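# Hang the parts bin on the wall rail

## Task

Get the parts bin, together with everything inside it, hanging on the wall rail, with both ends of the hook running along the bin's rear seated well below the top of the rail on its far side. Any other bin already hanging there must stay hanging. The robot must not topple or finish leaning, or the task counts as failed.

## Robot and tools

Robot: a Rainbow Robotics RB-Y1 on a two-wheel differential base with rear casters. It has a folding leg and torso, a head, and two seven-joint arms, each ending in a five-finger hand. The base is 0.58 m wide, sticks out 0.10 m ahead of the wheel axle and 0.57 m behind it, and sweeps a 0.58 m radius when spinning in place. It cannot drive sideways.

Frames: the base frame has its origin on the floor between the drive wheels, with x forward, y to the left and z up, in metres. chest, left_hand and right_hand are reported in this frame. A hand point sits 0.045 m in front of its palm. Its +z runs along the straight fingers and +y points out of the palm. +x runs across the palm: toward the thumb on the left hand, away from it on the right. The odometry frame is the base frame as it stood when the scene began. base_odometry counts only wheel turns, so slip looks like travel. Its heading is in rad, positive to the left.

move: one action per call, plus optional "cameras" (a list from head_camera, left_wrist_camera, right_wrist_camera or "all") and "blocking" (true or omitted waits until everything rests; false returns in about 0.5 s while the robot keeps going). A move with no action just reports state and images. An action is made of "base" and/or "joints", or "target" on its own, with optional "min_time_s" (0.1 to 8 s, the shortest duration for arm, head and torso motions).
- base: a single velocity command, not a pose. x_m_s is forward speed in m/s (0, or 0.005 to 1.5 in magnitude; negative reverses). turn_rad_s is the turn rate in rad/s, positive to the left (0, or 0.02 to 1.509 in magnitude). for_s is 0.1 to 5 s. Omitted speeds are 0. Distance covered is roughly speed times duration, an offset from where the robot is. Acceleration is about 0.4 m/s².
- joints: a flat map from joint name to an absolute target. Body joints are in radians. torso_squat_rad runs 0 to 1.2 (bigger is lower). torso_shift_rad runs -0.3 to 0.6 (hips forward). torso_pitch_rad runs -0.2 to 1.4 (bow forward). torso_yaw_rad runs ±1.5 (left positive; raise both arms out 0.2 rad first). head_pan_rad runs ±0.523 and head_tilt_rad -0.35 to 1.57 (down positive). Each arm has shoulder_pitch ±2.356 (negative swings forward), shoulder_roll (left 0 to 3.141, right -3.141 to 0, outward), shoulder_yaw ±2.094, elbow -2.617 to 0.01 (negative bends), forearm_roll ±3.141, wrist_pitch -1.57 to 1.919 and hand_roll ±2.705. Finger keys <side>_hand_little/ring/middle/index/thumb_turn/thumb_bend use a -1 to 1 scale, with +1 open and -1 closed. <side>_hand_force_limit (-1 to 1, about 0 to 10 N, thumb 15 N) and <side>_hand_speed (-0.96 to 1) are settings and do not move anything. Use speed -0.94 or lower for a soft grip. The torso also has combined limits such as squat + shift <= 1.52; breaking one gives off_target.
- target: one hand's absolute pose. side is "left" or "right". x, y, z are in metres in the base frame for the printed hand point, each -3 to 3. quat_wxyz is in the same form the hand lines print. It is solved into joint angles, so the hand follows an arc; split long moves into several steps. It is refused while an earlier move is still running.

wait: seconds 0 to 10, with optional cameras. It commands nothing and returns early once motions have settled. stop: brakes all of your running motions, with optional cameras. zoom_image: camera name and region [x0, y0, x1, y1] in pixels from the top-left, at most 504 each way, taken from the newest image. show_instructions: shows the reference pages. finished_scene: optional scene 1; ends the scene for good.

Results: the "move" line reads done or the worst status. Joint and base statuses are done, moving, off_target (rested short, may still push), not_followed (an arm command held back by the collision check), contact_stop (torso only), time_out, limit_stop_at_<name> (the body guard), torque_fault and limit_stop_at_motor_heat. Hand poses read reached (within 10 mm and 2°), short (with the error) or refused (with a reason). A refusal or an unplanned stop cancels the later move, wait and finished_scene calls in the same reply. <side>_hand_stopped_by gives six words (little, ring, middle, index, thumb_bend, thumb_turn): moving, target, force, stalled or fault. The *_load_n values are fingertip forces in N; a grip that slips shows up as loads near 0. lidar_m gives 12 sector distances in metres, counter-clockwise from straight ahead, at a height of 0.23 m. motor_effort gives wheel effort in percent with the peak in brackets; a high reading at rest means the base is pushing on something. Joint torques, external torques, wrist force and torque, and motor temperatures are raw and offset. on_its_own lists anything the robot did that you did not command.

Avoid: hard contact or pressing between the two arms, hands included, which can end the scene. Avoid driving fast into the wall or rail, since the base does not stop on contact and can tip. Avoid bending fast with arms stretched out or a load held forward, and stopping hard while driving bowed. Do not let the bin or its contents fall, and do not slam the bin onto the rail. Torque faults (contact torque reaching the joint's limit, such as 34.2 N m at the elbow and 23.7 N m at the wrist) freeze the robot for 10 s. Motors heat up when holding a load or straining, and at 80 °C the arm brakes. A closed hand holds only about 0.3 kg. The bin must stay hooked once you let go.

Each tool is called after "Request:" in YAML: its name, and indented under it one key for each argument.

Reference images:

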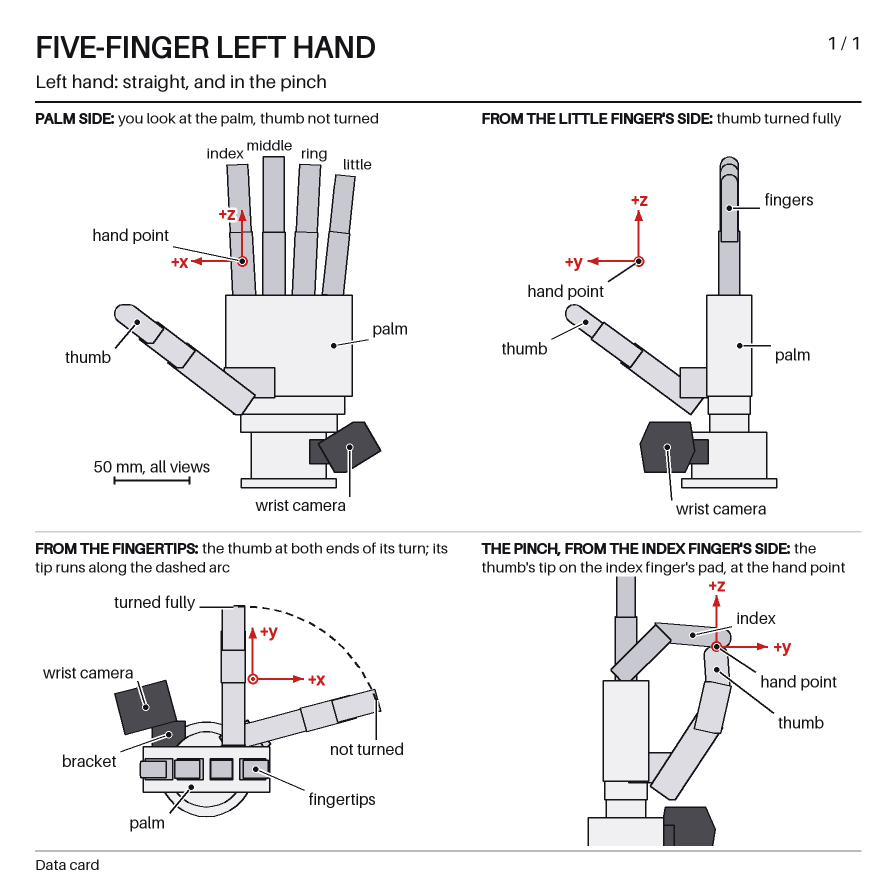

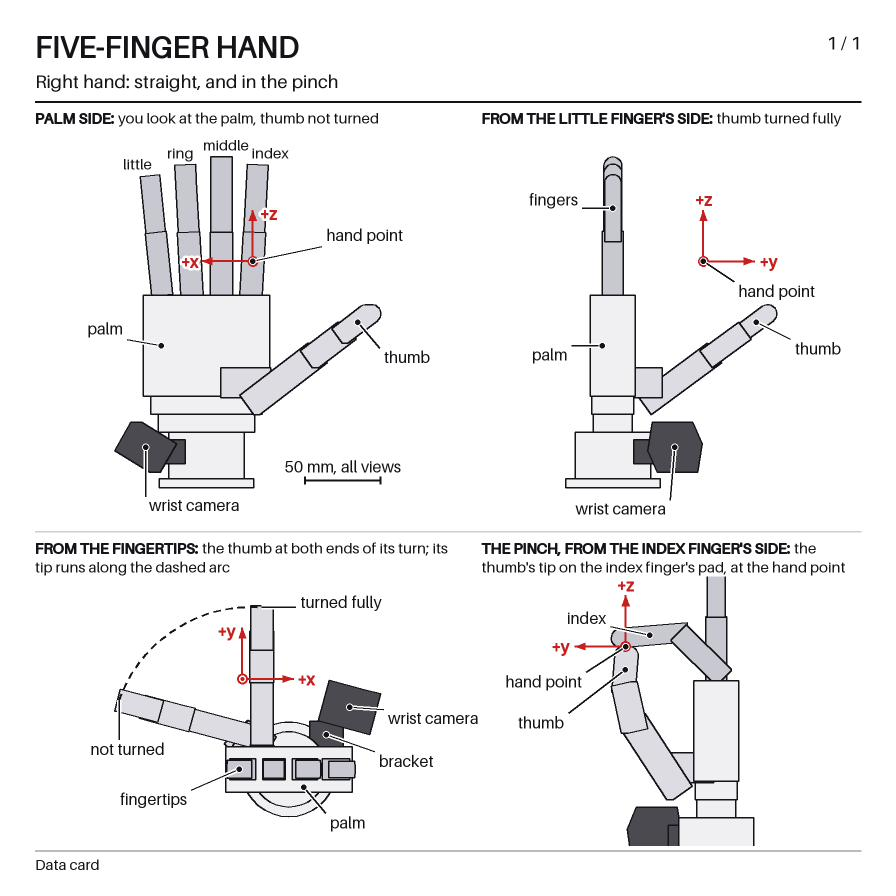

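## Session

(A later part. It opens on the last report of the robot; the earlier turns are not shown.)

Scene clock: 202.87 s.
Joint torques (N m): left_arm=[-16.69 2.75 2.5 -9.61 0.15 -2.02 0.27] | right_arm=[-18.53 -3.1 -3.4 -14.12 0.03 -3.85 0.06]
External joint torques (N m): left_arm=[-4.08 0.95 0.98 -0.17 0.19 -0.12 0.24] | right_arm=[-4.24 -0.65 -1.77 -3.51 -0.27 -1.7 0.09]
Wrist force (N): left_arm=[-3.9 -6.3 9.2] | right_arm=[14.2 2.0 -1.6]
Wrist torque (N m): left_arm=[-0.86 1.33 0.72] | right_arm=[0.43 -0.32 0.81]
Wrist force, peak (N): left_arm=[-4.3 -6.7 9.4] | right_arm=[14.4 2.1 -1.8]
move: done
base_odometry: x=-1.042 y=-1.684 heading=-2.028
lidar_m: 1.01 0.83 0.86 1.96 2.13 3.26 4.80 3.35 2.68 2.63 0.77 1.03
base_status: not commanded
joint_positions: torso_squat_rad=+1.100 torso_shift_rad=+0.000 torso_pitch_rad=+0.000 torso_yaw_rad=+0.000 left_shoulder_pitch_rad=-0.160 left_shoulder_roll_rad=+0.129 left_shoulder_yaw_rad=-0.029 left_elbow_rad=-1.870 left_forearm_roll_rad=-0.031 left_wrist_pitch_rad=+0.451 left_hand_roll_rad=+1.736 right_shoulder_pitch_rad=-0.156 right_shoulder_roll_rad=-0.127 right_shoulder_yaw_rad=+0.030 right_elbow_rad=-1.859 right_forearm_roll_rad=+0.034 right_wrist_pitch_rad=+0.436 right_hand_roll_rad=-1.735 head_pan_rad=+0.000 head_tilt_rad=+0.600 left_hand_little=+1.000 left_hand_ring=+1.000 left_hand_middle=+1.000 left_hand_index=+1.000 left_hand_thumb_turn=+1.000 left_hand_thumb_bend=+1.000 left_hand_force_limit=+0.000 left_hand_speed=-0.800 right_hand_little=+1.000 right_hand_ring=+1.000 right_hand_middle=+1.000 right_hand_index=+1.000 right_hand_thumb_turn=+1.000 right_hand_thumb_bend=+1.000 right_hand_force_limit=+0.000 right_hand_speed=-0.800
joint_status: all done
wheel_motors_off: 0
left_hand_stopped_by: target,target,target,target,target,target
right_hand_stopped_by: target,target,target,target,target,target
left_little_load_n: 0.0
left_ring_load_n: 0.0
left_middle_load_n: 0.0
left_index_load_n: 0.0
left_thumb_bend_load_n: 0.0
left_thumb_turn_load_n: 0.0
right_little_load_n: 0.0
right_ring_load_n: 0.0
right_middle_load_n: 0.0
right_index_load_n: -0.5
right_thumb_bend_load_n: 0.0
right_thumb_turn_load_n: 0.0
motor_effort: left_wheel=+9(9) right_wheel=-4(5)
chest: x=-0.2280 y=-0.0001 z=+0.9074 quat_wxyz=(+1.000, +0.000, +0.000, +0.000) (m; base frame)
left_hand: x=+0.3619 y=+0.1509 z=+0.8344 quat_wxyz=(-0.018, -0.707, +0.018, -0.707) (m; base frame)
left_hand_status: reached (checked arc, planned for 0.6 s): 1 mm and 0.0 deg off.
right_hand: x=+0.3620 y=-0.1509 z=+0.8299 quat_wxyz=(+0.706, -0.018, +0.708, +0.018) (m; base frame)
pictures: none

Request:
move:
  target: {"side": "left", "x": 0.362, "y": 0.151, "z": 0.840, "quat_wxyz": [0.0177, 0.7069, -0.0177, 0.7069]}
  min_time_s: 0.6
  cameras: ["head_camera"]

Request:
zoom_image:
  camera: "head_camera"
  region: [180, 100, 380, 300]

Request:
zoom_image:
  camera: "head_camera"
  region: [580, 100, 780, 300]

Scene clock: 204.53 s.
Joint torques (N m): left_arm=[-16.55 2.43 2.11 -9.64 0.14 -1.88 0.35] | right_arm=[-18.24 -3.16 -3.52 -14.32 0.13 -3.72 -0.06]
External joint torques (N m): left_arm=[-3.89 0.58 0.56 -0.25 0.19 0.01 0.32] | right_arm=[-3.95 -0.71 -1.9 -3.71 -0.18 -1.58 -0.04]
Wrist force (N): left_arm=[-4.0 -6.4 9.3] | right_arm=[14.0 2.0 -1.9]
Wrist torque (N m): left_arm=[-0.87 1.37 0.71] | right_arm=[0.46 -0.27 0.81]
Wrist force, peak (N): left_arm=[-4.0 -6.9 9.5] | right_arm=[14.6 2.5 -1.8]
move: done
base_odometry: x=-1.042 y=-1.684 heading=-2.028
lidar_m: 1.01 0.83 0.85 1.96 2.13 3.24 4.80 3.36 2.67 2.63 0.77 1.02
base_status: not commanded
joint_positions: torso_squat_rad=+1.100 torso_shift_rad=+0.000 torso_pitch_rad=+0.000 torso_yaw_rad=+0.000 left_shoulder_pitch_rad=-0.166 left_shoulder_roll_rad=+0.132 left_shoulder_yaw_rad=-0.028 left_elbow_rad=-1.883 left_forearm_roll_rad=-0.029 left_wrist_pitch_rad=+0.469 left_hand_roll_rad=+1.736 right_shoulder_pitch_rad=-0.156 right_shoulder_roll_rad=-0.127 right_shoulder_yaw_rad=+0.030 right_elbow_rad=-1.859 right_forearm_roll_rad=+0.034 right_wrist_pitch_rad=+0.436 right_hand_roll_rad=-1.735 head_pan_rad=+0.000 head_tilt_rad=+0.600 left_hand_little=+1.000 left_hand_ring=+1.000 left_hand_middle=+1.000 left_hand_index=+1.000 left_hand_thumb_turn=+1.000 left_hand_thumb_bend=+1.000 left_hand_force_limit=+0.000 left_hand_speed=-0.800 right_hand_little=+1.000 right_hand_ring=+1.000 right_hand_middle=+1.000 right_hand_index=+1.000 right_hand_thumb_turn=+1.000 right_hand_thumb_bend=+1.000 right_hand_force_limit=+0.000 right_hand_speed=-0.800
joint_status: all done
wheel_motors_off: 0
left_hand_stopped_by: target,target,target,target,target,target
right_hand_stopped_by: target,target,target,target,target,target
left_little_load_n: 0.0
left_ring_load_n: 0.0
left_middle_load_n: 0.0
left_index_load_n: 0.0
left_thumb_bend_load_n: 0.0
left_thumb_turn_load_n: 0.0
right_little_load_n: 0.0
right_ring_load_n: 0.0
right_middle_load_n: 0.0
right_index_load_n: -0.5
right_thumb_bend_load_n: 0.0
right_thumb_turn_load_n: 0.0
motor_effort: left_wheel=+9(10) right_wheel=-5(6)
chest: x=-0.2280 y=-0.0001 z=+0.9074 quat_wxyz=(+1.000, +0.000, +0.000, +0.000) (m; base frame)
left_hand: x=+0.3619 y=+0.1508 z=+0.8394 quat_wxyz=(-0.018, -0.707, +0.018, -0.707) (m; base frame)
left_hand_status: reached (checked arc, planned for 0.6 s): 1 mm and 0.0 deg off.
right_hand: x=+0.3620 y=-0.1509 z=+0.8299 quat_wxyz=(+0.706, -0.018, +0.708, +0.018) (m; base frame)
pictures: head_camera
Images, in order (width x height): head_camera 896x504.

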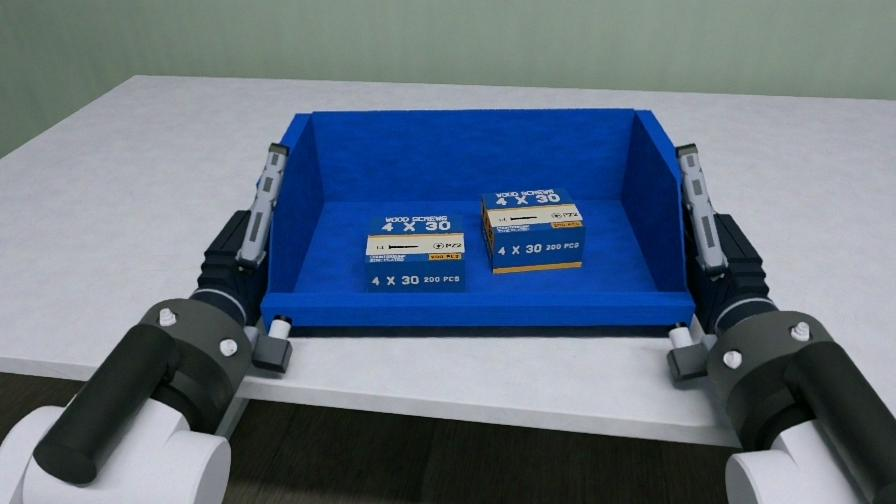

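Scaled by 2.520 from the camera's 896x504 image, which has a finer 1280x720 frame.

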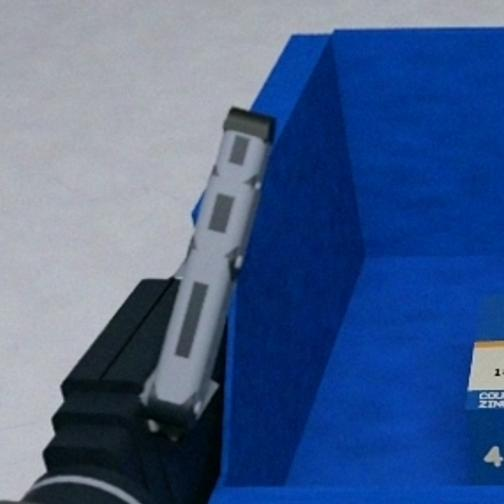

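Scaled by 2.520 from the camera's 896x504 image, which has a finer 1280x720 frame.

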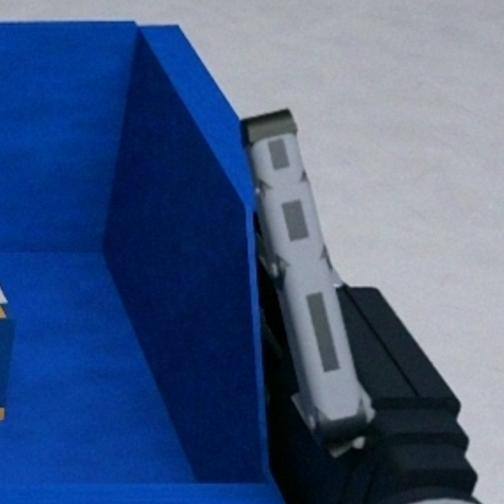

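Request:
move:
  target: {"side": "left", "x": 0.362, "y": 0.151, "z": 0.846, "quat_wxyz": [0.0177, 0.7069, -0.0177, 0.7069]}
  min_time_s: 0.6
  cameras: ["head_camera"]

Request:
zoom_image:
  camera: "head_camera"
  region: [180, 100, 380, 300]

Scene clock: 206.23 s.
Joint torques (N m): left_arm=[-20.05 3.1 3.36 -12.34 -0.07 -4.11 0.38] | right_arm=[-18.54 -2.61 -3.58 -14.26 0.19 -3.73 -0.03]
External joint torques (N m): left_arm=[-7.34 1.2 1.78 -3.01 -0.01 -2.22 0.35] | right_arm=[-4.25 -0.16 -1.96 -3.65 -0.12 -1.59 -0.01]
Wrist force (N): left_arm=[-10.6 -5.3 9.2] | right_arm=[13.2 2.4 -1.7]
Wrist torque (N m): left_arm=[-0.89 0.98 0.31] | right_arm=[0.49 -0.37 0.76]
Wrist force, peak (N): left_arm=[-10.8 -5.8 9.5] | right_arm=[14.4 2.4 -1.9]
move: done
base_odometry: x=-1.042 y=-1.684 heading=-2.028
lidar_m: 1.01 0.83 0.87 1.96 2.13 3.24 4.81 3.38 2.67 2.64 0.78 1.02
base_status: not commanded
joint_positions: torso_squat_rad=+1.100 torso_shift_rad=+0.000 torso_pitch_rad=+0.000 torso_yaw_rad=+0.000 left_shoulder_pitch_rad=-0.173 left_shoulder_roll_rad=+0.135 left_shoulder_yaw_rad=-0.026 left_elbow_rad=-1.897 left_forearm_roll_rad=-0.026 left_wrist_pitch_rad=+0.492 left_hand_roll_rad=+1.737 right_shoulder_pitch_rad=-0.156 right_shoulder_roll_rad=-0.127 right_shoulder_yaw_rad=+0.030 right_elbow_rad=-1.859 right_forearm_roll_rad=+0.034 right_wrist_pitch_rad=+0.436 right_hand_roll_rad=-1.735 head_pan_rad=+0.000 head_tilt_rad=+0.600 left_hand_little=+1.000 left_hand_ring=+1.000 left_hand_middle=+1.000 left_hand_index=+1.000 left_hand_thumb_turn=+1.000 left_hand_thumb_bend=+1.000 left_hand_force_limit=+0.000 left_hand_speed=-0.800 right_hand_little=+1.000 right_hand_ring=+1.000 right_hand_middle=+1.000 right_hand_index=+1.000 right_hand_thumb_turn=+1.000 right_hand_thumb_bend=+1.000 right_hand_force_limit=+0.000 right_hand_speed=-0.800
joint_status: all done
wheel_motors_off: 0
left_hand_stopped_by: target,target,target,target,target,target
right_hand_stopped_by: target,target,target,target,target,target
left_little_load_n: 0.0
left_ring_load_n: 0.0
left_middle_load_n: 0.0
left_index_load_n: -0.5
left_thumb_bend_load_n: 0.0
left_thumb_turn_load_n: 0.0
right_little_load_n: 0.0
right_ring_load_n: 0.0
right_middle_load_n: 0.0
right_index_load_n: -0.5
right_thumb_bend_load_n: 0.0
right_thumb_turn_load_n: 0.0
motor_effort: left_wheel=+10(10) right_wheel=-4(6)
chest: x=-0.2280 y=-0.0001 z=+0.9074 quat_wxyz=(+1.000, +0.000, +0.000, +0.000) (m; base frame)
left_hand: x=+0.3619 y=+0.1510 z=+0.8443 quat_wxyz=(-0.018, -0.708, +0.018, -0.706) (m; base frame)
left_hand_status: reached (checked arc, planned for 0.6 s): 2 mm and 0.2 deg off.
right_hand: x=+0.3620 y=-0.1509 z=+0.8298 quat_wxyz=(+0.706, -0.018, +0.708, +0.018) (m; base frame)
pictures: head_camera
Images, in order (width x height): head_camera 896x504.

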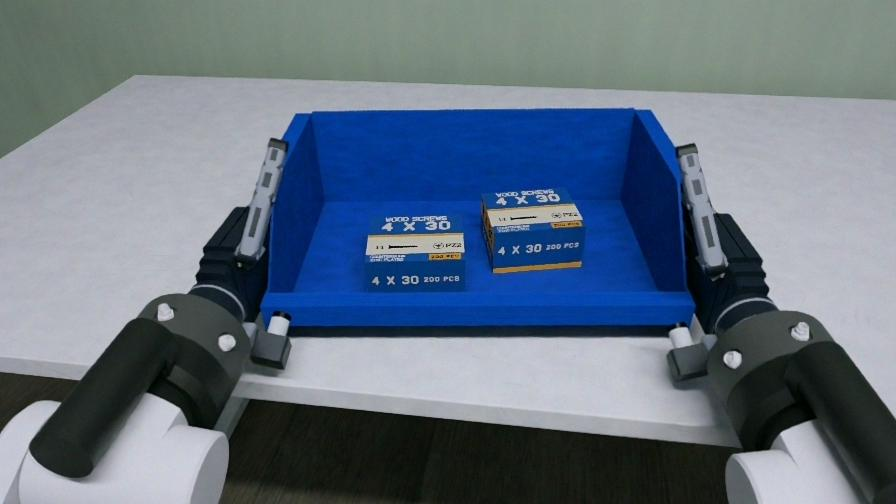

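Scaled by 2.520 from the camera's 896x504 image, which has a finer 1280x720 frame.

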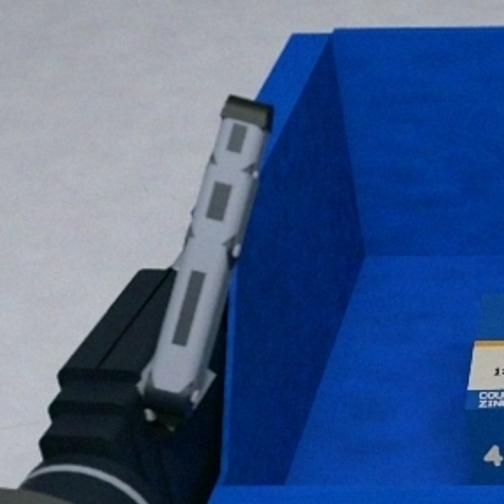

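Request:
move:
  target: {"side": "left", "x": 0.362, "y": 0.151, "z": 0.838, "quat_wxyz": [0.0177, 0.7069, -0.0177, 0.7069]}
  min_time_s: 0.6

Request:
move:
  target: {"side": "right", "x": 0.362, "y": -0.151, "z": 0.822, "quat_wxyz": [0.7069, -0.0177, 0.7069, 0.0177]}
  min_time_s: 0.6

Request:
move:
  target: {"side": "right", "x": 0.362, "y": -0.145, "z": 0.822, "quat_wxyz": [0.7069, -0.0177, 0.7069, 0.0177]}
  min_time_s: 0.6

Request:
move:
  target: {"side": "right", "x": 0.362, "y": -0.145, "z": 0.832, "quat_wxyz": [0.7069, -0.0177, 0.7069, 0.0177]}
  min_time_s: 0.6
  cameras: ["head_camera"]

Scene clock: 208.47 s.
Joint torques (N m): left_arm=[-12.42 0.52 -0.82 -8.94 -0.23 -2.42 -0.26] | right_arm=[-18.84 -2.14 -3.58 -14.24 0.11 -4 -0.15]
External joint torques (N m): left_arm=[0.22 -1.33 -2.36 0.46 -0.18 -0.53 -0.29] | right_arm=[-4.55 0.31 -1.96 -3.63 -0.19 -1.86 -0.13]
Wrist force (N): left_arm=[-3.5 -6.4 8.9] | right_arm=[14.1 2.3 -0.9]
Wrist torque (N m): left_arm=[-0.86 1.27 0.56] | right_arm=[0.38 -0.30 0.82]
Wrist force, peak (N): left_arm=[-11.1 -5.7 9.4] | right_arm=[14.4 2.3 -0.9]
move: done
base_odometry: x=-1.042 y=-1.684 heading=-2.028
lidar_m: 1.01 0.84 0.87 1.95 2.13 3.23 4.80 3.38 2.67 2.63 0.78 1.02
base_status: not commanded
joint_positions: torso_squat_rad=+1.100 torso_shift_rad=+0.000 torso_pitch_rad=+0.000 torso_yaw_rad=+0.000 left_shoulder_pitch_rad=-0.165 left_shoulder_roll_rad=+0.132 left_shoulder_yaw_rad=-0.028 left_elbow_rad=-1.880 left_forearm_roll_rad=-0.030 left_wrist_pitch_rad=+0.464 left_hand_roll_rad=+1.736 right_shoulder_pitch_rad=-0.156 right_shoulder_roll_rad=-0.127 right_shoulder_yaw_rad=+0.030 right_elbow_rad=-1.859 right_forearm_roll_rad=+0.034 right_wrist_pitch_rad=+0.436 right_hand_roll_rad=-1.735 head_pan_rad=+0.000 head_tilt_rad=+0.600 left_hand_little=+1.000 left_hand_ring=+1.000 left_hand_middle=+1.000 left_hand_index=+1.000 left_hand_thumb_turn=+1.000 left_hand_thumb_bend=+1.000 left_hand_force_limit=+0.000 left_hand_speed=-0.800 right_hand_little=+1.000 right_hand_ring=+1.000 right_hand_middle=+1.000 right_hand_index=+1.000 right_hand_thumb_turn=+1.000 right_hand_thumb_bend=+1.000 right_hand_force_limit=+0.000 right_hand_speed=-0.800
joint_status: all done
wheel_motors_off: 0
left_hand_stopped_by: target,target,target,target,target,target
right_hand_stopped_by: target,target,target,target,target,target
left_little_load_n: 0.0
left_ring_load_n: 0.0
left_middle_load_n: 0.0
left_index_load_n: 0.0
left_thumb_bend_load_n: 0.0
left_thumb_turn_load_n: -0.5
right_little_load_n: 0.0
right_ring_load_n: 0.0
right_middle_load_n: 0.0
right_index_load_n: -1.0
right_thumb_bend_load_n: -0.5
right_thumb_turn_load_n: 0.0
motor_effort: left_wheel=+9(10) right_wheel=-3(5)
chest: x=-0.2280 y=-0.0001 z=+0.9074 quat_wxyz=(+1.000, +0.000, +0.000, +0.000) (m; base frame)
left_hand: x=+0.3620 y=+0.1512 z=+0.8381 quat_wxyz=(-0.018, -0.707, +0.018, -0.707) (m; base frame)
left_hand_status: reached (checked arc, planned for 0.6 s): 0 mm and 0.0 deg off.
right_hand: x=+0.3620 y=-0.1509 z=+0.8298 quat_wxyz=(+0.706, -0.018, +0.708, +0.018) (m; base frame)
pictures: none

Scene clock: 209.40 s.
Joint torques (N m): left_arm=[-12.26 0.73 -0.33 -8.8 -0.22 -2.42 -0.22] | right_arm=[-12.92 0.93 -0.23 -10.15 0.54 -2.54 0.14]
External joint torques (N m): left_arm=[0.39 -1.11 -1.88 0.6 -0.17 -0.53 -0.25] | right_arm=[1.28 3.3 1.35 0.53 0.24 -0.4 0.16]
Wrist force (N): left_arm=[-3.5 -6.2 9.4] | right_arm=[8.1 1.8 -1.4]
Wrist torque (N m): left_arm=[-0.85 1.29 0.56] | right_arm=[0.45 -0.59 0.51]
Wrist force, peak (N): left_arm=[-4.2 -6.7 9.6] | right_arm=[14.2 2.5 -0.8]
move: done
base_odometry: x=-1.042 y=-1.684 heading=-2.028
lidar_m: 1.00 0.84 0.86 1.94 2.12 3.24 4.80 3.36 2.68 2.63 0.79 1.03
base_status: not commanded
joint_positions: torso_squat_rad=+1.100 torso_shift_rad=+0.000 torso_pitch_rad=+0.000 torso_yaw_rad=+0.000 left_shoulder_pitch_rad=-0.165 left_shoulder_roll_rad=+0.132 left_shoulder_yaw_rad=-0.028 left_elbow_rad=-1.880 left_forearm_roll_rad=-0.030 left_wrist_pitch_rad=+0.464 left_hand_roll_rad=+1.736 right_shoulder_pitch_rad=-0.147 right_shoulder_roll_rad=-0.123 right_shoulder_yaw_rad=+0.032 right_elbow_rad=-1.839 right_forearm_roll_rad=+0.038 right_wrist_pitch_rad=+0.405 right_hand_roll_rad=-1.734 head_pan_rad=+0.000 head_tilt_rad=+0.600 left_hand_little=+1.000 left_hand_ring=+1.000 left_hand_middle=+1.000 left_hand_index=+1.000 left_hand_thumb_turn=+1.000 left_hand_thumb_bend=+1.000 left_hand_force_limit=+0.000 left_hand_speed=-0.800 right_hand_little=+1.000 right_hand_ring=+1.000 right_hand_middle=+1.000 right_hand_index=+1.000 right_hand_thumb_turn=+1.000 right_hand_thumb_bend=+1.000 right_hand_force_limit=+0.000 right_hand_speed=-0.800
joint_status: all done
wheel_motors_off: 0
left_hand_stopped_by: target,target,target,target,target,target
right_hand_stopped_by: target,target,target,target,target,target
left_little_load_n: 0.0
left_ring_load_n: 0.0
left_middle_load_n: 0.0
left_index_load_n: 0.0
left_thumb_bend_load_n: 0.0
left_thumb_turn_load_n: -0.5
right_little_load_n: 0.0
right_ring_load_n: 0.0
right_middle_load_n: 0.0
right_index_load_n: 0.0
right_thumb_bend_load_n: 0.0
right_thumb_turn_load_n: 0.0
motor_effort: left_wheel=+9(9) right_wheel=-4(5)
chest: x=-0.2280 y=-0.0001 z=+0.9074 quat_wxyz=(+1.000, +0.000, +0.000, +0.000) (m; base frame)
left_hand: x=+0.3620 y=+0.1512 z=+0.8381 quat_wxyz=(-0.018, -0.707, +0.018, -0.707) (m; base frame)
right_hand: x=+0.3619 y=-0.1511 z=+0.8224 quat_wxyz=(+0.707, -0.018, +0.707, +0.018) (m; base frame)
right_hand_status: reached (checked arc, planned for 0.6 s): 0 mm and 0.0 deg off.
pictures: none

Scene clock: 210.33 s.
Joint torques (N m): left_arm=[-12.28 0.43 -0.38 -8.87 -0.27 -2.41 -0.24] | right_arm=[-15.68 1.36 1.55 -9.78 0.23 -2.06 0.05]
External joint torques (N m): left_arm=[0.36 -1.42 -1.92 0.53 -0.22 -0.52 -0.26] | right_arm=[-1.47 3.35 2.89 0.92 -0.07 0.08 0.07]
Wrist force (N): left_arm=[-3.9 -6.5 8.8] | right_arm=[8.2 -1.3 -3.0]
Wrist torque (N m): left_arm=[-0.86 1.31 0.53] | right_arm=[0.50 -0.52 0.30]
Wrist force, peak (N): left_arm=[-3.8 -6.5 9.6] | right_arm=[8.1 -2.6 -3.2]
move: done
base_odometry: x=-1.042 y=-1.684 heading=-2.028
lidar_m: 1.01 0.84 0.86 1.95 2.13 3.25 4.80 3.36 2.68 2.63 0.78 1.02
base_status: not commanded
joint_positions: torso_squat_rad=+1.100 torso_shift_rad=+0.000 torso_pitch_rad=+0.000 torso_yaw_rad=+0.000 left_shoulder_pitch_rad=-0.165 left_shoulder_roll_rad=+0.132 left_shoulder_yaw_rad=-0.028 left_elbow_rad=-1.880 left_forearm_roll_rad=-0.030 left_wrist_pitch_rad=+0.464 left_hand_roll_rad=+1.736 right_shoulder_pitch_rad=-0.148 right_shoulder_roll_rad=-0.103 right_shoulder_yaw_rad=+0.035 right_elbow_rad=-1.838 right_forearm_roll_rad=+0.054 right_wrist_pitch_rad=+0.406 right_hand_roll_rad=-1.730 head_pan_rad=+0.000 head_tilt_rad=+0.600 left_hand_little=+1.000 left_hand_ring=+1.000 left_hand_middle=+1.000 left_hand_index=+1.000 left_hand_thumb_turn=+1.000 left_hand_thumb_bend=+1.000 left_hand_force_limit=+0.000 left_hand_speed=-0.800 right_hand_little=+1.000 right_hand_ring=+1.000 right_hand_middle=+1.000 right_hand_index=+1.000 right_hand_thumb_turn=+1.000 right_hand_thumb_bend=+1.000 right_hand_force_limit=+0.000 right_hand_speed=-0.800
joint_status: all done
wheel_motors_off: 0
left_hand_stopped_by: target,target,target,target,target,target
right_hand_stopped_by: target,target,target,target,target,target
left_little_load_n: 0.0
left_ring_load_n: 0.5
left_middle_load_n: 0.0
left_index_load_n: 0.0
left_thumb_bend_load_n: 0.0
left_thumb_turn_load_n: 0.0
right_little_load_n: 0.0
right_ring_load_n: 0.0
right_middle_load_n: 0.0
right_index_load_n: 0.0
right_thumb_bend_load_n: 0.0
right_thumb_turn_load_n: 0.0
motor_effort: left_wheel=+9(10) right_wheel=-3(5)
chest: x=-0.2280 y=-0.0001 z=+0.9074 quat_wxyz=(+1.000, +0.000, +0.000, +0.000) (m; base frame)
left_hand: x=+0.3620 y=+0.1512 z=+0.8381 quat_wxyz=(-0.018, -0.707, +0.018, -0.707) (m; base frame)
right_hand: x=+0.3620 y=-0.1456 z=+0.8221 quat_wxyz=(+0.707, -0.018, +0.707, +0.017) (m; base frame)
right_hand_status: reached (checked arc, planned for 0.6 s): 1 mm and 0.0 deg off.
pictures: none

Scene clock: 211.27 s.
Joint torques (N m): left_arm=[-12.46 0.46 -0.44 -8.71 -0.2 -2.43 -0.4] | right_arm=[-19.96 -1.76 -1.97 -15.12 0.11 -4.39 -0.42]
External joint torques (N m): left_arm=[0.19 -1.39 -1.99 0.69 -0.16 -0.53 -0.42] | right_arm=[-5.67 0.3 -0.59 -4.49 -0.19 -2.25 -0.4]
Wrist force (N): left_arm=[-3.7 -6.7 9.1] | right_arm=[16.4 1.3 -1.9]
Wrist torque (N m): left_arm=[-0.86 1.30 0.54] | right_arm=[0.44 -0.22 0.88]
Wrist force, peak (N): left_arm=[-3.9 -7.1 9.5] | right_arm=[17.0 1.3 -1.9]
move: done
base_odometry: x=-1.042 y=-1.684 heading=-2.028
lidar_m: 1.01 0.83 0.86 1.95 2.13 3.24 4.80 3.37 2.67 2.63 0.78 1.03
base_status: not commanded
joint_positions: torso_squat_rad=+1.100 torso_shift_rad=+0.000 torso_pitch_rad=+0.000 torso_yaw_rad=+0.000 left_shoulder_pitch_rad=-0.165 left_shoulder_roll_rad=+0.132 left_shoulder_yaw_rad=-0.028 left_elbow_rad=-1.880 left_forearm_roll_rad=-0.030 left_wrist_pitch_rad=+0.464 left_hand_roll_rad=+1.736 right_shoulder_pitch_rad=-0.157 right_shoulder_roll_rad=-0.107 right_shoulder_yaw_rad=+0.034 right_elbow_rad=-1.863 right_forearm_roll_rad=+0.050 right_wrist_pitch_rad=+0.441 right_hand_roll_rad=-1.731 head_pan_rad=+0.000 head_tilt_rad=+0.600 left_hand_little=+1.000 left_hand_ring=+1.000 left_hand_middle=+1.000 left_hand_index=+1.000 left_hand_thumb_turn=+1.000 left_hand_thumb_bend=+1.000 left_hand_force_limit=+0.000 left_hand_speed=-0.800 right_hand_little=+1.000 right_hand_ring=+1.000 right_hand_middle=+1.000 right_hand_index=+1.000 right_hand_thumb_turn=+1.000 right_hand_thumb_bend=+1.000 right_hand_force_limit=+0.000 right_hand_speed=-0.800
joint_status: all done
wheel_motors_off: 0
left_hand_stopped_by: target,target,target,target,target,target
right_hand_stopped_by: target,target,target,target,target,target
left_little_load_n: 0.0
left_ring_load_n: 0.0
left_middle_load_n: 0.0
left_index_load_n: 0.0
left_thumb_bend_load_n: 0.0
left_thumb_turn_load_n: 0.0
right_little_load_n: 0.0
right_ring_load_n: 0.0
right_middle_load_n: 0.0
right_index_load_n: -1.0
right_thumb_bend_load_n: 0.0
right_thumb_turn_load_n: 0.0
motor_effort: left_wheel=+9(9) right_wheel=-4(6)
chest: x=-0.2280 y=-0.0001 z=+0.9074 quat_wxyz=(+1.000, +0.000, +0.000, +0.000) (m; base frame)
left_hand: x=+0.3620 y=+0.1512 z=+0.8381 quat_wxyz=(-0.018, -0.707, +0.018, -0.707) (m; base frame)
right_hand: x=+0.3618 y=-0.1451 z=+0.8306 quat_wxyz=(+0.706, -0.018, +0.707, +0.018) (m; base frame)
right_hand_status: reached (checked arc, planned for 0.6 s): 1 mm and 0.1 deg off.
pictures: head_camera
Images, in order (width x height): head_camera 896x504.

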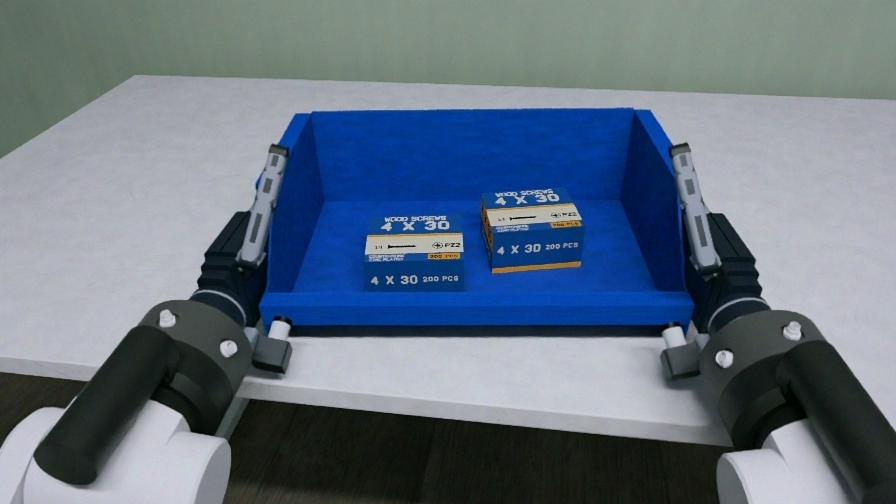

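Request:
move:
  target: {"side": "right", "x": 0.362, "y": -0.145, "z": 0.822, "quat_wxyz": [0.7062, -0.0353, 0.7062, 0.0353]}
  min_time_s: 0.6

Request:
move:
  target: {"side": "right", "x": 0.362, "y": -0.141, "z": 0.822, "quat_wxyz": [0.7062, -0.0353, 0.7062, 0.0353]}
  min_time_s: 0.6

Request:
move:
  target: {"side": "right", "x": 0.362, "y": -0.141, "z": 0.832, "quat_wxyz": [0.7062, -0.0353, 0.7062, 0.0353]}
  min_time_s: 0.6
  cameras: ["head_camera"]

Scene clock: 214.17 s.
Joint torques (N m): left_arm=[-13.33 0.36 -0.72 -9.12 0.45 -2.37 -0.28] | right_arm=[-15.11 -3.3 -1.81 -10 -0.03 -2.49 -0.28]
External joint torques (N m): left_arm=[-0.69 -1.49 -2.27 0.29 0.5 -0.47 -0.31] | right_arm=[-0.64 -0.05 0.68 0.58 -0.33 -0.35 -0.26]
Wrist force (N): left_arm=[-3.9 -9.0 8.5] | right_arm=[8.4 1.9 -1.3]
Wrist torque (N m): left_arm=[-0.93 1.34 0.67] | right_arm=[0.48 -0.64 0.43]
Wrist force, peak (N): left_arm=[-4.0 -13.7 9.2] | right_arm=[16.7 1.3 -2.0]
move: done
base_odometry: x=-1.042 y=-1.684 heading=-2.028
lidar_m: 1.01 0.82 0.86 1.95 2.12 3.23 4.81 3.37 2.67 2.64 0.78 1.03
base_status: not commanded
joint_positions: torso_squat_rad=+1.100 torso_shift_rad=+0.000 torso_pitch_rad=+0.000 torso_yaw_rad=+0.000 left_shoulder_pitch_rad=-0.165 left_shoulder_roll_rad=+0.132 left_shoulder_yaw_rad=-0.027 left_elbow_rad=-1.880 left_forearm_roll_rad=-0.030 left_wrist_pitch_rad=+0.464 left_hand_roll_rad=+1.736 right_shoulder_pitch_rad=-0.161 right_shoulder_roll_rad=-0.190 right_shoulder_yaw_rad=+0.060 right_elbow_rad=-1.819 right_forearm_roll_rad=-0.033 right_wrist_pitch_rad=+0.387 right_hand_roll_rad=-1.741 head_pan_rad=+0.000 head_tilt_rad=+0.600 left_hand_little=+1.000 left_hand_ring=+1.000 left_hand_middle=+1.000 left_hand_index=+1.000 left_hand_thumb_turn=+1.000 left_hand_thumb_bend=+1.000 left_hand_force_limit=+0.000 left_hand_speed=-0.800 right_hand_little=+1.000 right_hand_ring=+1.000 right_hand_middle=+1.000 right_hand_index=+1.000 right_hand_thumb_turn=+1.000 right_hand_thumb_bend=+1.000 right_hand_force_limit=+0.000 right_hand_speed=-0.800
joint_status: all done
wheel_motors_off: 0
left_hand_stopped_by: target,target,target,target,target,target
right_hand_stopped_by: target,target,target,target,target,target
left_little_load_n: 0.0
left_ring_load_n: 0.0
left_middle_load_n: 0.0
left_index_load_n: 0.0
left_thumb_bend_load_n: 0.0
left_thumb_turn_load_n: -0.5
right_little_load_n: 0.0
right_ring_load_n: 0.0
right_middle_load_n: 0.0
right_index_load_n: 0.0
right_thumb_bend_load_n: 0.0
right_thumb_turn_load_n: 0.0
motor_effort: left_wheel=+9(9) right_wheel=-5(5)
chest: x=-0.2280 y=-0.0001 z=+0.9074 quat_wxyz=(+1.000, +0.000, +0.000, +0.000) (m; base frame)
left_hand: x=+0.3620 y=+0.1513 z=+0.8380 quat_wxyz=(-0.017, -0.707, +0.018, -0.707) (m; base frame)
right_hand: x=+0.3620 y=-0.1452 z=+0.8221 quat_wxyz=(+0.706, -0.035, +0.706, +0.035) (m; base frame)
right_hand_status: reached (checked arc, planned for 0.6 s): 0 mm and 0.0 deg off.
pictures: none

Scene clock: 215.10 s.
Joint torques (N m): left_arm=[-13.56 0.24 -1.28 -9.06 0.75 -2.43 -0.28] | right_arm=[-17.26 2.51 4.3 -11.05 -0.74 -1.91 -0.16]
External joint torques (N m): left_arm=[-0.91 -1.61 -2.83 0.35 0.8 -0.54 -0.3] | right_arm=[-2.78 5.55 6.65 -0.44 -1.03 0.23 -0.14]
Wrist force (N): left_arm=[-3.0 -13.8 9.1] | right_arm=[6.3 -8.6 -4.2]
Wrist torque (N m): left_arm=[-1.07 1.23 0.91] | right_arm=[0.37 -0.40 -0.25]
Wrist force, peak (N): left_arm=[-3.9 -13.4 10.5] | right_arm=[6.0 -9.5 -5.6]
move: done
base_odometry: x=-1.042 y=-1.684 heading=-2.028
lidar_m: 1.02 0.84 0.86 1.95 2.13 3.23 4.81 3.37 2.67 2.63 0.77 1.04
base_status: not commanded
joint_positions: torso_squat_rad=+1.100 torso_shift_rad=+0.000 torso_pitch_rad=+0.000 torso_yaw_rad=+0.000 left_shoulder_pitch_rad=-0.165 left_shoulder_roll_rad=+0.132 left_shoulder_yaw_rad=-0.027 left_elbow_rad=-1.880 left_forearm_roll_rad=-0.030 left_wrist_pitch_rad=+0.464 left_hand_roll_rad=+1.736 right_shoulder_pitch_rad=-0.162 right_shoulder_roll_rad=-0.179 right_shoulder_yaw_rad=+0.061 right_elbow_rad=-1.819 right_forearm_roll_rad=-0.023 right_wrist_pitch_rad=+0.390 right_hand_roll_rad=-1.738 head_pan_rad=+0.000 head_tilt_rad=+0.600 left_hand_little=+1.000 left_hand_ring=+1.000 left_hand_middle=+1.000 left_hand_index=+1.000 left_hand_thumb_turn=+1.000 left_hand_thumb_bend=+1.000 left_hand_force_limit=+0.000 left_hand_speed=-0.800 right_hand_little=+1.000 right_hand_ring=+1.000 right_hand_middle=+1.000 right_hand_index=+1.000 right_hand_thumb_turn=+1.000 right_hand_thumb_bend=+1.000 right_hand_force_limit=+0.000 right_hand_speed=-0.800
joint_status: all done
wheel_motors_off: 0
left_hand_stopped_by: target,target,target,target,target,target
right_hand_stopped_by: target,target,target,target,target,target
left_little_load_n: 0.0
left_ring_load_n: 0.0
left_middle_load_n: 0.0
left_index_load_n: 0.0
left_thumb_bend_load_n: 0.0
left_thumb_turn_load_n: 0.0
right_little_load_n: 0.0
right_ring_load_n: 0.0
right_middle_load_n: 0.0
right_index_load_n: 0.0
right_thumb_bend_load_n: 0.0
right_thumb_turn_load_n: 0.0
motor_effort: left_wheel=+10(10) right_wheel=-5(5)
chest: x=-0.2280 y=-0.0001 z=+0.9074 quat_wxyz=(+1.000, +0.000, +0.000, +0.000) (m; base frame)
left_hand: x=+0.3620 y=+0.1513 z=+0.8380 quat_wxyz=(-0.017, -0.707, +0.018, -0.707) (m; base frame)
right_hand: x=+0.3621 y=-0.1422 z=+0.8219 quat_wxyz=(+0.706, -0.035, +0.706, +0.034) (m; base frame)
right_hand_status: reached (checked arc, planned for 0.6 s): 1 mm and 0.1 deg off.
pictures: none

Scene clock: 216.03 s.
Joint torques (N m): left_arm=[-13.6 -0.25 -2.05 -9.2 0.98 -2.3 -0.23] | right_arm=[-22.01 -0.56 1.21 -15.88 -1.39 -4.63 -0.62]
External joint torques (N m): left_arm=[-0.95 -2.1 -3.59 0.2 1.03 -0.41 -0.25] | right_arm=[-7.45 2.55 3.6 -5.36 -1.7 -2.49 -0.59]
Wrist force (N): left_arm=[-2.3 -15.3 8.4] | right_arm=[16.9 -6.7 -2.1]
Wrist torque (N m): left_arm=[-1.02 1.27 0.97] | right_arm=[0.31 -0.52 0.29]
Wrist force, peak (N): left_arm=[-3.1 -15.6 9.1] | right_arm=[17.2 -6.9 -2.0]
move: done
base_odometry: x=-1.042 y=-1.684 heading=-2.028
lidar_m: 1.02 0.84 0.86 1.97 2.10 3.24 4.80 3.37 2.68 2.64 0.78 1.03
base_status: not commanded
joint_positions: torso_squat_rad=+1.100 torso_shift_rad=+0.000 torso_pitch_rad=+0.000 torso_yaw_rad=+0.000 left_shoulder_pitch_rad=-0.165 left_shoulder_roll_rad=+0.132 left_shoulder_yaw_rad=-0.027 left_elbow_rad=-1.880 left_forearm_roll_rad=-0.030 left_wrist_pitch_rad=+0.464 left_hand_roll_rad=+1.736 right_shoulder_pitch_rad=-0.170 right_shoulder_roll_rad=-0.183 right_shoulder_yaw_rad=+0.059 right_elbow_rad=-1.844 right_forearm_roll_rad=-0.027 right_wrist_pitch_rad=+0.425 right_hand_roll_rad=-1.740 head_pan_rad=+0.000 head_tilt_rad=+0.600 left_hand_little=+1.000 left_hand_ring=+1.000 left_hand_middle=+1.000 left_hand_index=+1.000 left_hand_thumb_turn=+1.000 left_hand_thumb_bend=+1.000 left_hand_force_limit=+0.000 left_hand_speed=-0.800 right_hand_little=+1.000 right_hand_ring=+1.000 right_hand_middle=+1.000 right_hand_index=+1.000 right_hand_thumb_turn=+1.000 right_hand_thumb_bend=+1.000 right_hand_force_limit=+0.000 right_hand_speed=-0.800
joint_status: all done
wheel_motors_off: 0
left_hand_stopped_by: target,target,target,target,target,target
right_hand_stopped_by: target,target,target,target,target,target
left_little_load_n: 0.0
left_ring_load_n: -0.5
left_middle_load_n: 0.0
left_index_load_n: 0.0
left_thumb_bend_load_n: 0.0
left_thumb_turn_load_n: -0.5
right_little_load_n: 0.0
right_ring_load_n: 0.0
right_middle_load_n: 0.0
right_index_load_n: -0.5
right_thumb_bend_load_n: 0.0
right_thumb_turn_load_n: 0.0
motor_effort: left_wheel=+9(9) right_wheel=-4(6)
chest: x=-0.2280 y=-0.0001 z=+0.9074 quat_wxyz=(+1.000, +0.000, +0.000, +0.000) (m; base frame)
left_hand: x=+0.3620 y=+0.1515 z=+0.8380 quat_wxyz=(-0.017, -0.707, +0.018, -0.707) (m; base frame)
right_hand: x=+0.3619 y=-0.1420 z=+0.8303 quat_wxyz=(+0.706, -0.035, +0.707, +0.034) (m; base frame)
right_hand_status: reached (checked arc, planned for 0.6 s): 2 mm and 0.2 deg off.
pictures: head_camera
Images, in order (width x height): head_camera 896x504.

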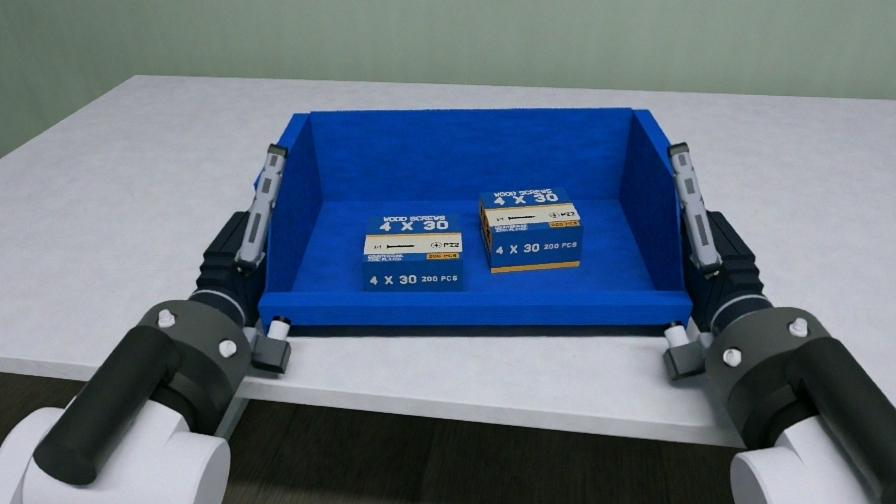

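Request:
move:
  target: {"side": "left", "x": 0.362, "y": 0.150, "z": 0.8445, "quat_wxyz": [0.0177, 0.7069, -0.0177, 0.7069]}
  min_time_s: 0.6

Request:
move:
  target: {"side": "right", "x": 0.362, "y": -0.1395, "z": 0.832, "quat_wxyz": [0.7062, -0.0353, 0.7062, 0.0353]}
  min_time_s: 0.6

Request:
move:
  joints: {"torso_squat_rad": 1.03}
  min_time_s: 2
  cameras: ["head_camera", "left_wrist_camera", "right_wrist_camera"]

Scene clock: 218.10 s.
Joint torques (N m): left_arm=[-21.22 -0.61 -2.87 -12.17 1.31 -3.54 0.01] | right_arm=[-21.41 -0.48 1.36 -15.79 -0.96 -4.64 -0.52]
External joint torques (N m): left_arm=[-8.53 -2.47 -4.41 -2.82 1.37 -1.65 -0.01] | right_arm=[-6.85 2.63 3.75 -5.27 -1.27 -2.5 -0.5]
Wrist force (N): left_arm=[-7.9 -17.2 7.8] | right_arm=[15.2 -8.2 -1.8]
Wrist torque (N m): left_arm=[-0.99 1.31 0.82] | right_arm=[0.22 -0.22 0.17]
Wrist force, peak (N): left_arm=[-8.3 -17.8 8.1] | right_arm=[17.2 -6.8 -2.4]
move: done
base_odometry: x=-1.042 y=-1.684 heading=-2.028
lidar_m: 1.00 0.83 0.85 1.95 2.12 3.24 4.81 3.36 2.67 2.63 0.77 1.03
base_status: not commanded
joint_positions: torso_squat_rad=+1.100 torso_shift_rad=+0.000 torso_pitch_rad=+0.000 torso_yaw_rad=+0.000 left_shoulder_pitch_rad=-0.171 left_shoulder_roll_rad=+0.132 left_shoulder_yaw_rad=-0.026 left_elbow_rad=-1.894 left_forearm_roll_rad=-0.030 left_wrist_pitch_rad=+0.486 left_hand_roll_rad=+1.736 right_shoulder_pitch_rad=-0.170 right_shoulder_roll_rad=-0.183 right_shoulder_yaw_rad=+0.059 right_elbow_rad=-1.844 right_forearm_roll_rad=-0.027 right_wrist_pitch_rad=+0.425 right_hand_roll_rad=-1.740 head_pan_rad=+0.000 head_tilt_rad=+0.600 left_hand_little=+1.000 left_hand_ring=+1.000 left_hand_middle=+1.000 left_hand_index=+1.000 left_hand_thumb_turn=+1.000 left_hand_thumb_bend=+1.000 left_hand_force_limit=+0.000 left_hand_speed=-0.800 right_hand_little=+1.000 right_hand_ring=+1.000 right_hand_middle=+1.000 right_hand_index=+1.000 right_hand_thumb_turn=+1.000 right_hand_thumb_bend=+1.000 right_hand_force_limit=+0.000 right_hand_speed=-0.800
joint_status: all done
wheel_motors_off: 0
left_hand_stopped_by: target,target,target,target,target,target
right_hand_stopped_by: target,target,target,target,target,target
left_little_load_n: 0.0
left_ring_load_n: 0.0
left_middle_load_n: 0.0
left_index_load_n: 0.0
left_thumb_bend_load_n: 0.0
left_thumb_turn_load_n: 0.0
right_little_load_n: 0.0
right_ring_load_n: 0.0
right_middle_load_n: 0.0
right_index_load_n: -0.5
right_thumb_bend_load_n: 0.0
right_thumb_turn_load_n: 0.0
motor_effort: left_wheel=+8(10) right_wheel=-3(5)
chest: x=-0.2280 y=-0.0001 z=+0.9074 quat_wxyz=(+1.000, +0.000, +0.000, +0.000) (m; base frame)
left_hand: x=+0.3619 y=+0.1511 z=+0.8429 quat_wxyz=(-0.017, -0.708, +0.017, -0.706) (m; base frame)
left_hand_status: reached (checked arc, planned for 0.6 s): 2 mm and 0.2 deg off.
right_hand: x=+0.3620 y=-0.1420 z=+0.8303 quat_wxyz=(+0.706, -0.035, +0.707, +0.034) (m; base frame)
pictures: none

Scene clock: 219.03 s.
Joint torques (N m): left_arm=[-21.47 -1 -3.96 -12.26 1.48 -3.6 -0.01] | right_arm=[-22.48 3.79 4.04 -16.15 -1.24 -4.45 -0.42]
External joint torques (N m): left_arm=[-8.78 -2.86 -5.51 -2.91 1.54 -1.71 -0.04] | right_arm=[-7.91 6.83 6.39 -5.62 -1.54 -2.31 -0.4]
Wrist force (N): left_arm=[-7.6 -18.8 8.9] | right_arm=[14.9 -11.8 -3.6]
Wrist torque (N m): left_arm=[-1.13 1.35 0.90] | right_arm=[0.27 -0.24 -0.02]
Wrist force, peak (N): left_arm=[-7.9 -19.3 10.0] | right_arm=[14.9 -12.1 -3.5]
move: done
base_odometry: x=-1.042 y=-1.684 heading=-2.028
lidar_m: 1.01 0.82 0.88 1.95 2.12 3.23 4.81 3.36 2.67 2.63 0.77 1.03
base_status: not commanded
joint_positions: torso_squat_rad=+1.100 torso_shift_rad=+0.000 torso_pitch_rad=+0.000 torso_yaw_rad=+0.000 left_shoulder_pitch_rad=-0.171 left_shoulder_roll_rad=+0.132 left_shoulder_yaw_rad=-0.026 left_elbow_rad=-1.894 left_forearm_roll_rad=-0.030 left_wrist_pitch_rad=+0.486 left_hand_roll_rad=+1.736 right_shoulder_pitch_rad=-0.171 right_shoulder_roll_rad=-0.179 right_shoulder_yaw_rad=+0.059 right_elbow_rad=-1.844 right_forearm_roll_rad=-0.023 right_wrist_pitch_rad=+0.428 right_hand_roll_rad=-1.739 head_pan_rad=+0.000 head_tilt_rad=+0.600 left_hand_little=+1.000 left_hand_ring=+1.000 left_hand_middle=+1.000 left_hand_index=+1.000 left_hand_thumb_turn=+1.000 left_hand_thumb_bend=+1.000 left_hand_force_limit=+0.000 left_hand_speed=-0.800 right_hand_little=+1.000 right_hand_ring=+1.000 right_hand_middle=+1.000 right_hand_index=+1.000 right_hand_thumb_turn=+1.000 right_hand_thumb_bend=+1.000 right_hand_force_limit=+0.000 right_hand_speed=-0.800
joint_status: all done
wheel_motors_off: 0
left_hand_stopped_by: target,target,target,target,target,target
right_hand_stopped_by: target,target,target,target,target,target
left_little_load_n: 0.0
left_ring_load_n: 0.0
left_middle_load_n: 0.0
left_index_load_n: 0.0
left_thumb_bend_load_n: 0.0
left_thumb_turn_load_n: 0.0
right_little_load_n: 0.0
right_ring_load_n: 0.0
right_middle_load_n: 0.0
right_index_load_n: -0.5
right_thumb_bend_load_n: 0.0
right_thumb_turn_load_n: 0.0
motor_effort: left_wheel=+9(9) right_wheel=-4(5)
chest: x=-0.2280 y=-0.0001 z=+0.9074 quat_wxyz=(+1.000, +0.000, +0.000, +0.000) (m; base frame)
left_hand: x=+0.3620 y=+0.1513 z=+0.8429 quat_wxyz=(-0.017, -0.708, +0.017, -0.706) (m; base frame)
right_hand: x=+0.3622 y=-0.1413 z=+0.8303 quat_wxyz=(+0.705, -0.035, +0.707, +0.034) (m; base frame)
right_hand_status: reached (checked arc, planned for 0.6 s): 2 mm and 0.3 deg off.
pictures: none

Scene clock: 221.33 s.
Joint torques (N m): left_arm=[-21.62 -0.93 -3.8 -13.09 1.44 -4.66 -0.04] | right_arm=[-22.38 3.13 4.46 -16.96 -1.37 -6.04 -0.48]
External joint torques (N m): left_arm=[-8.94 -2.8 -5.34 -3.74 1.49 -2.77 -0.07] | right_arm=[-7.82 6.17 6.8 -6.43 -1.68 -3.9 -0.46]
Wrist force (N): left_arm=[-10.6 -18.9 9.3] | right_arm=[17.4 -10.6 -2.9]
Wrist torque (N m): left_arm=[-1.12 0.96 0.60] | right_arm=[0.11 0.50 0.25]
Wrist force, peak (N): left_arm=[-11.6 -19.5 9.4] | right_arm=[17.7 -10.9 -3.2]
move: done
base_odometry: x=-1.042 y=-1.684 heading=-2.028
lidar_m: 1.01 0.83 0.87 1.97 2.12 3.25 4.80 3.35 2.66 2.64 0.78 1.03
base_status: not commanded
joint_positions: torso_squat_rad=+1.030 torso_shift_rad=+0.000 torso_pitch_rad=+0.001 torso_yaw_rad=+0.000 left_shoulder_pitch_rad=-0.171 left_shoulder_roll_rad=+0.132 left_shoulder_yaw_rad=-0.025 left_elbow_rad=-1.894 left_forearm_roll_rad=-0.030 left_wrist_pitch_rad=+0.487 left_hand_roll_rad=+1.736 right_shoulder_pitch_rad=-0.171 right_shoulder_roll_rad=-0.179 right_shoulder_yaw_rad=+0.059 right_elbow_rad=-1.844 right_forearm_roll_rad=-0.023 right_wrist_pitch_rad=+0.428 right_hand_roll_rad=-1.739 head_pan_rad=+0.000 head_tilt_rad=+0.600 left_hand_little=+1.000 left_hand_ring=+1.000 left_hand_middle=+1.000 left_hand_index=+1.000 left_hand_thumb_turn=+1.000 left_hand_thumb_bend=+1.000 left_hand_force_limit=+0.000 left_hand_speed=-0.800 right_hand_little=+1.000 right_hand_ring=+1.000 right_hand_middle=+1.000 right_hand_index=+1.000 right_hand_thumb_turn=+1.000 right_hand_thumb_bend=+1.000 right_hand_force_limit=+0.000 right_hand_speed=-0.800
joint_status: all done
wheel_motors_off: 0
left_hand_stopped_by: target,target,target,target,target,target
right_hand_stopped_by: target,target,target,target,target,target
left_little_load_n: 0.0
left_ring_load_n: 0.0
left_middle_load_n: 0.0
left_index_load_n: 0.0
left_thumb_bend_load_n: 0.0
left_thumb_turn_load_n: -0.5
right_little_load_n: 0.0
right_ring_load_n: 0.0
right_middle_load_n: 0.0
right_index_load_n: -1.5
right_thumb_bend_load_n: 0.0
right_thumb_turn_load_n: 0.0
motor_effort: left_wheel=+9(9) right_wheel=-4(6)
chest: x=-0.2276 y=-0.0001 z=+0.9503 quat_wxyz=(+1.000, +0.000, +0.000, +0.000) (m; base frame)
left_hand: x=+0.3623 y=+0.1513 z=+0.8851 quat_wxyz=(-0.017, -0.708, +0.017, -0.706) (m; base frame)
right_hand: x=+0.3625 y=-0.1413 z=+0.8725 quat_wxyz=(+0.705, -0.035, +0.708, +0.034) (m; base frame)
pictures: head_camera, left_wrist_camera, right_wrist_camera
Images, in order (width x height): head_camera 896x504, left_wrist_camera 504x504, right_wrist_camera 504x504.

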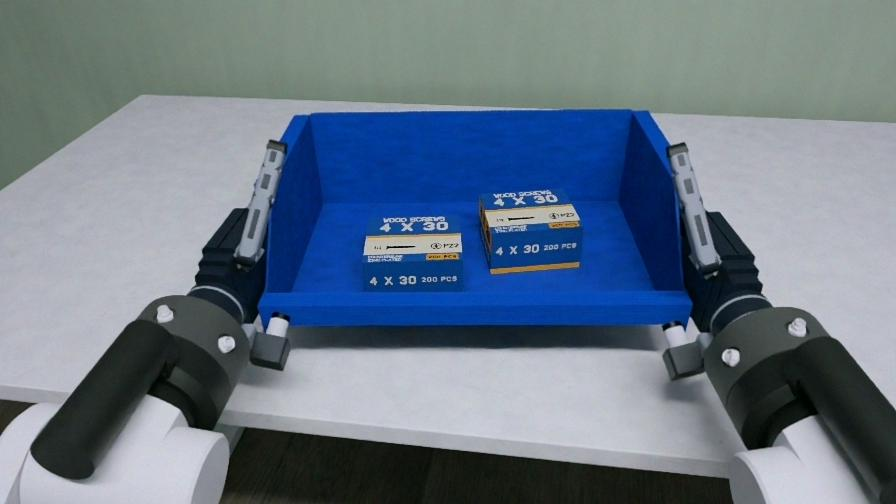

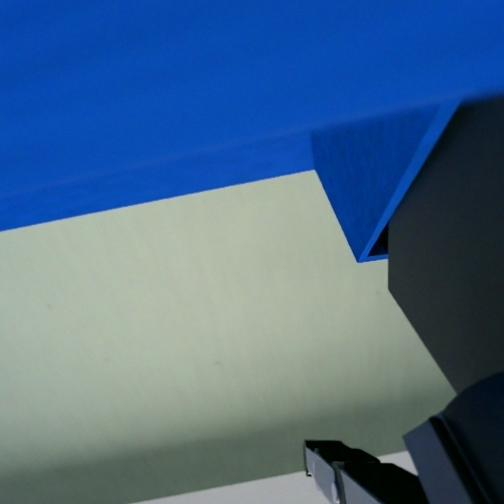

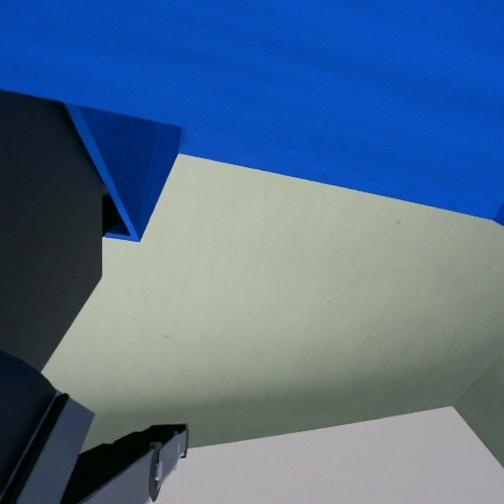

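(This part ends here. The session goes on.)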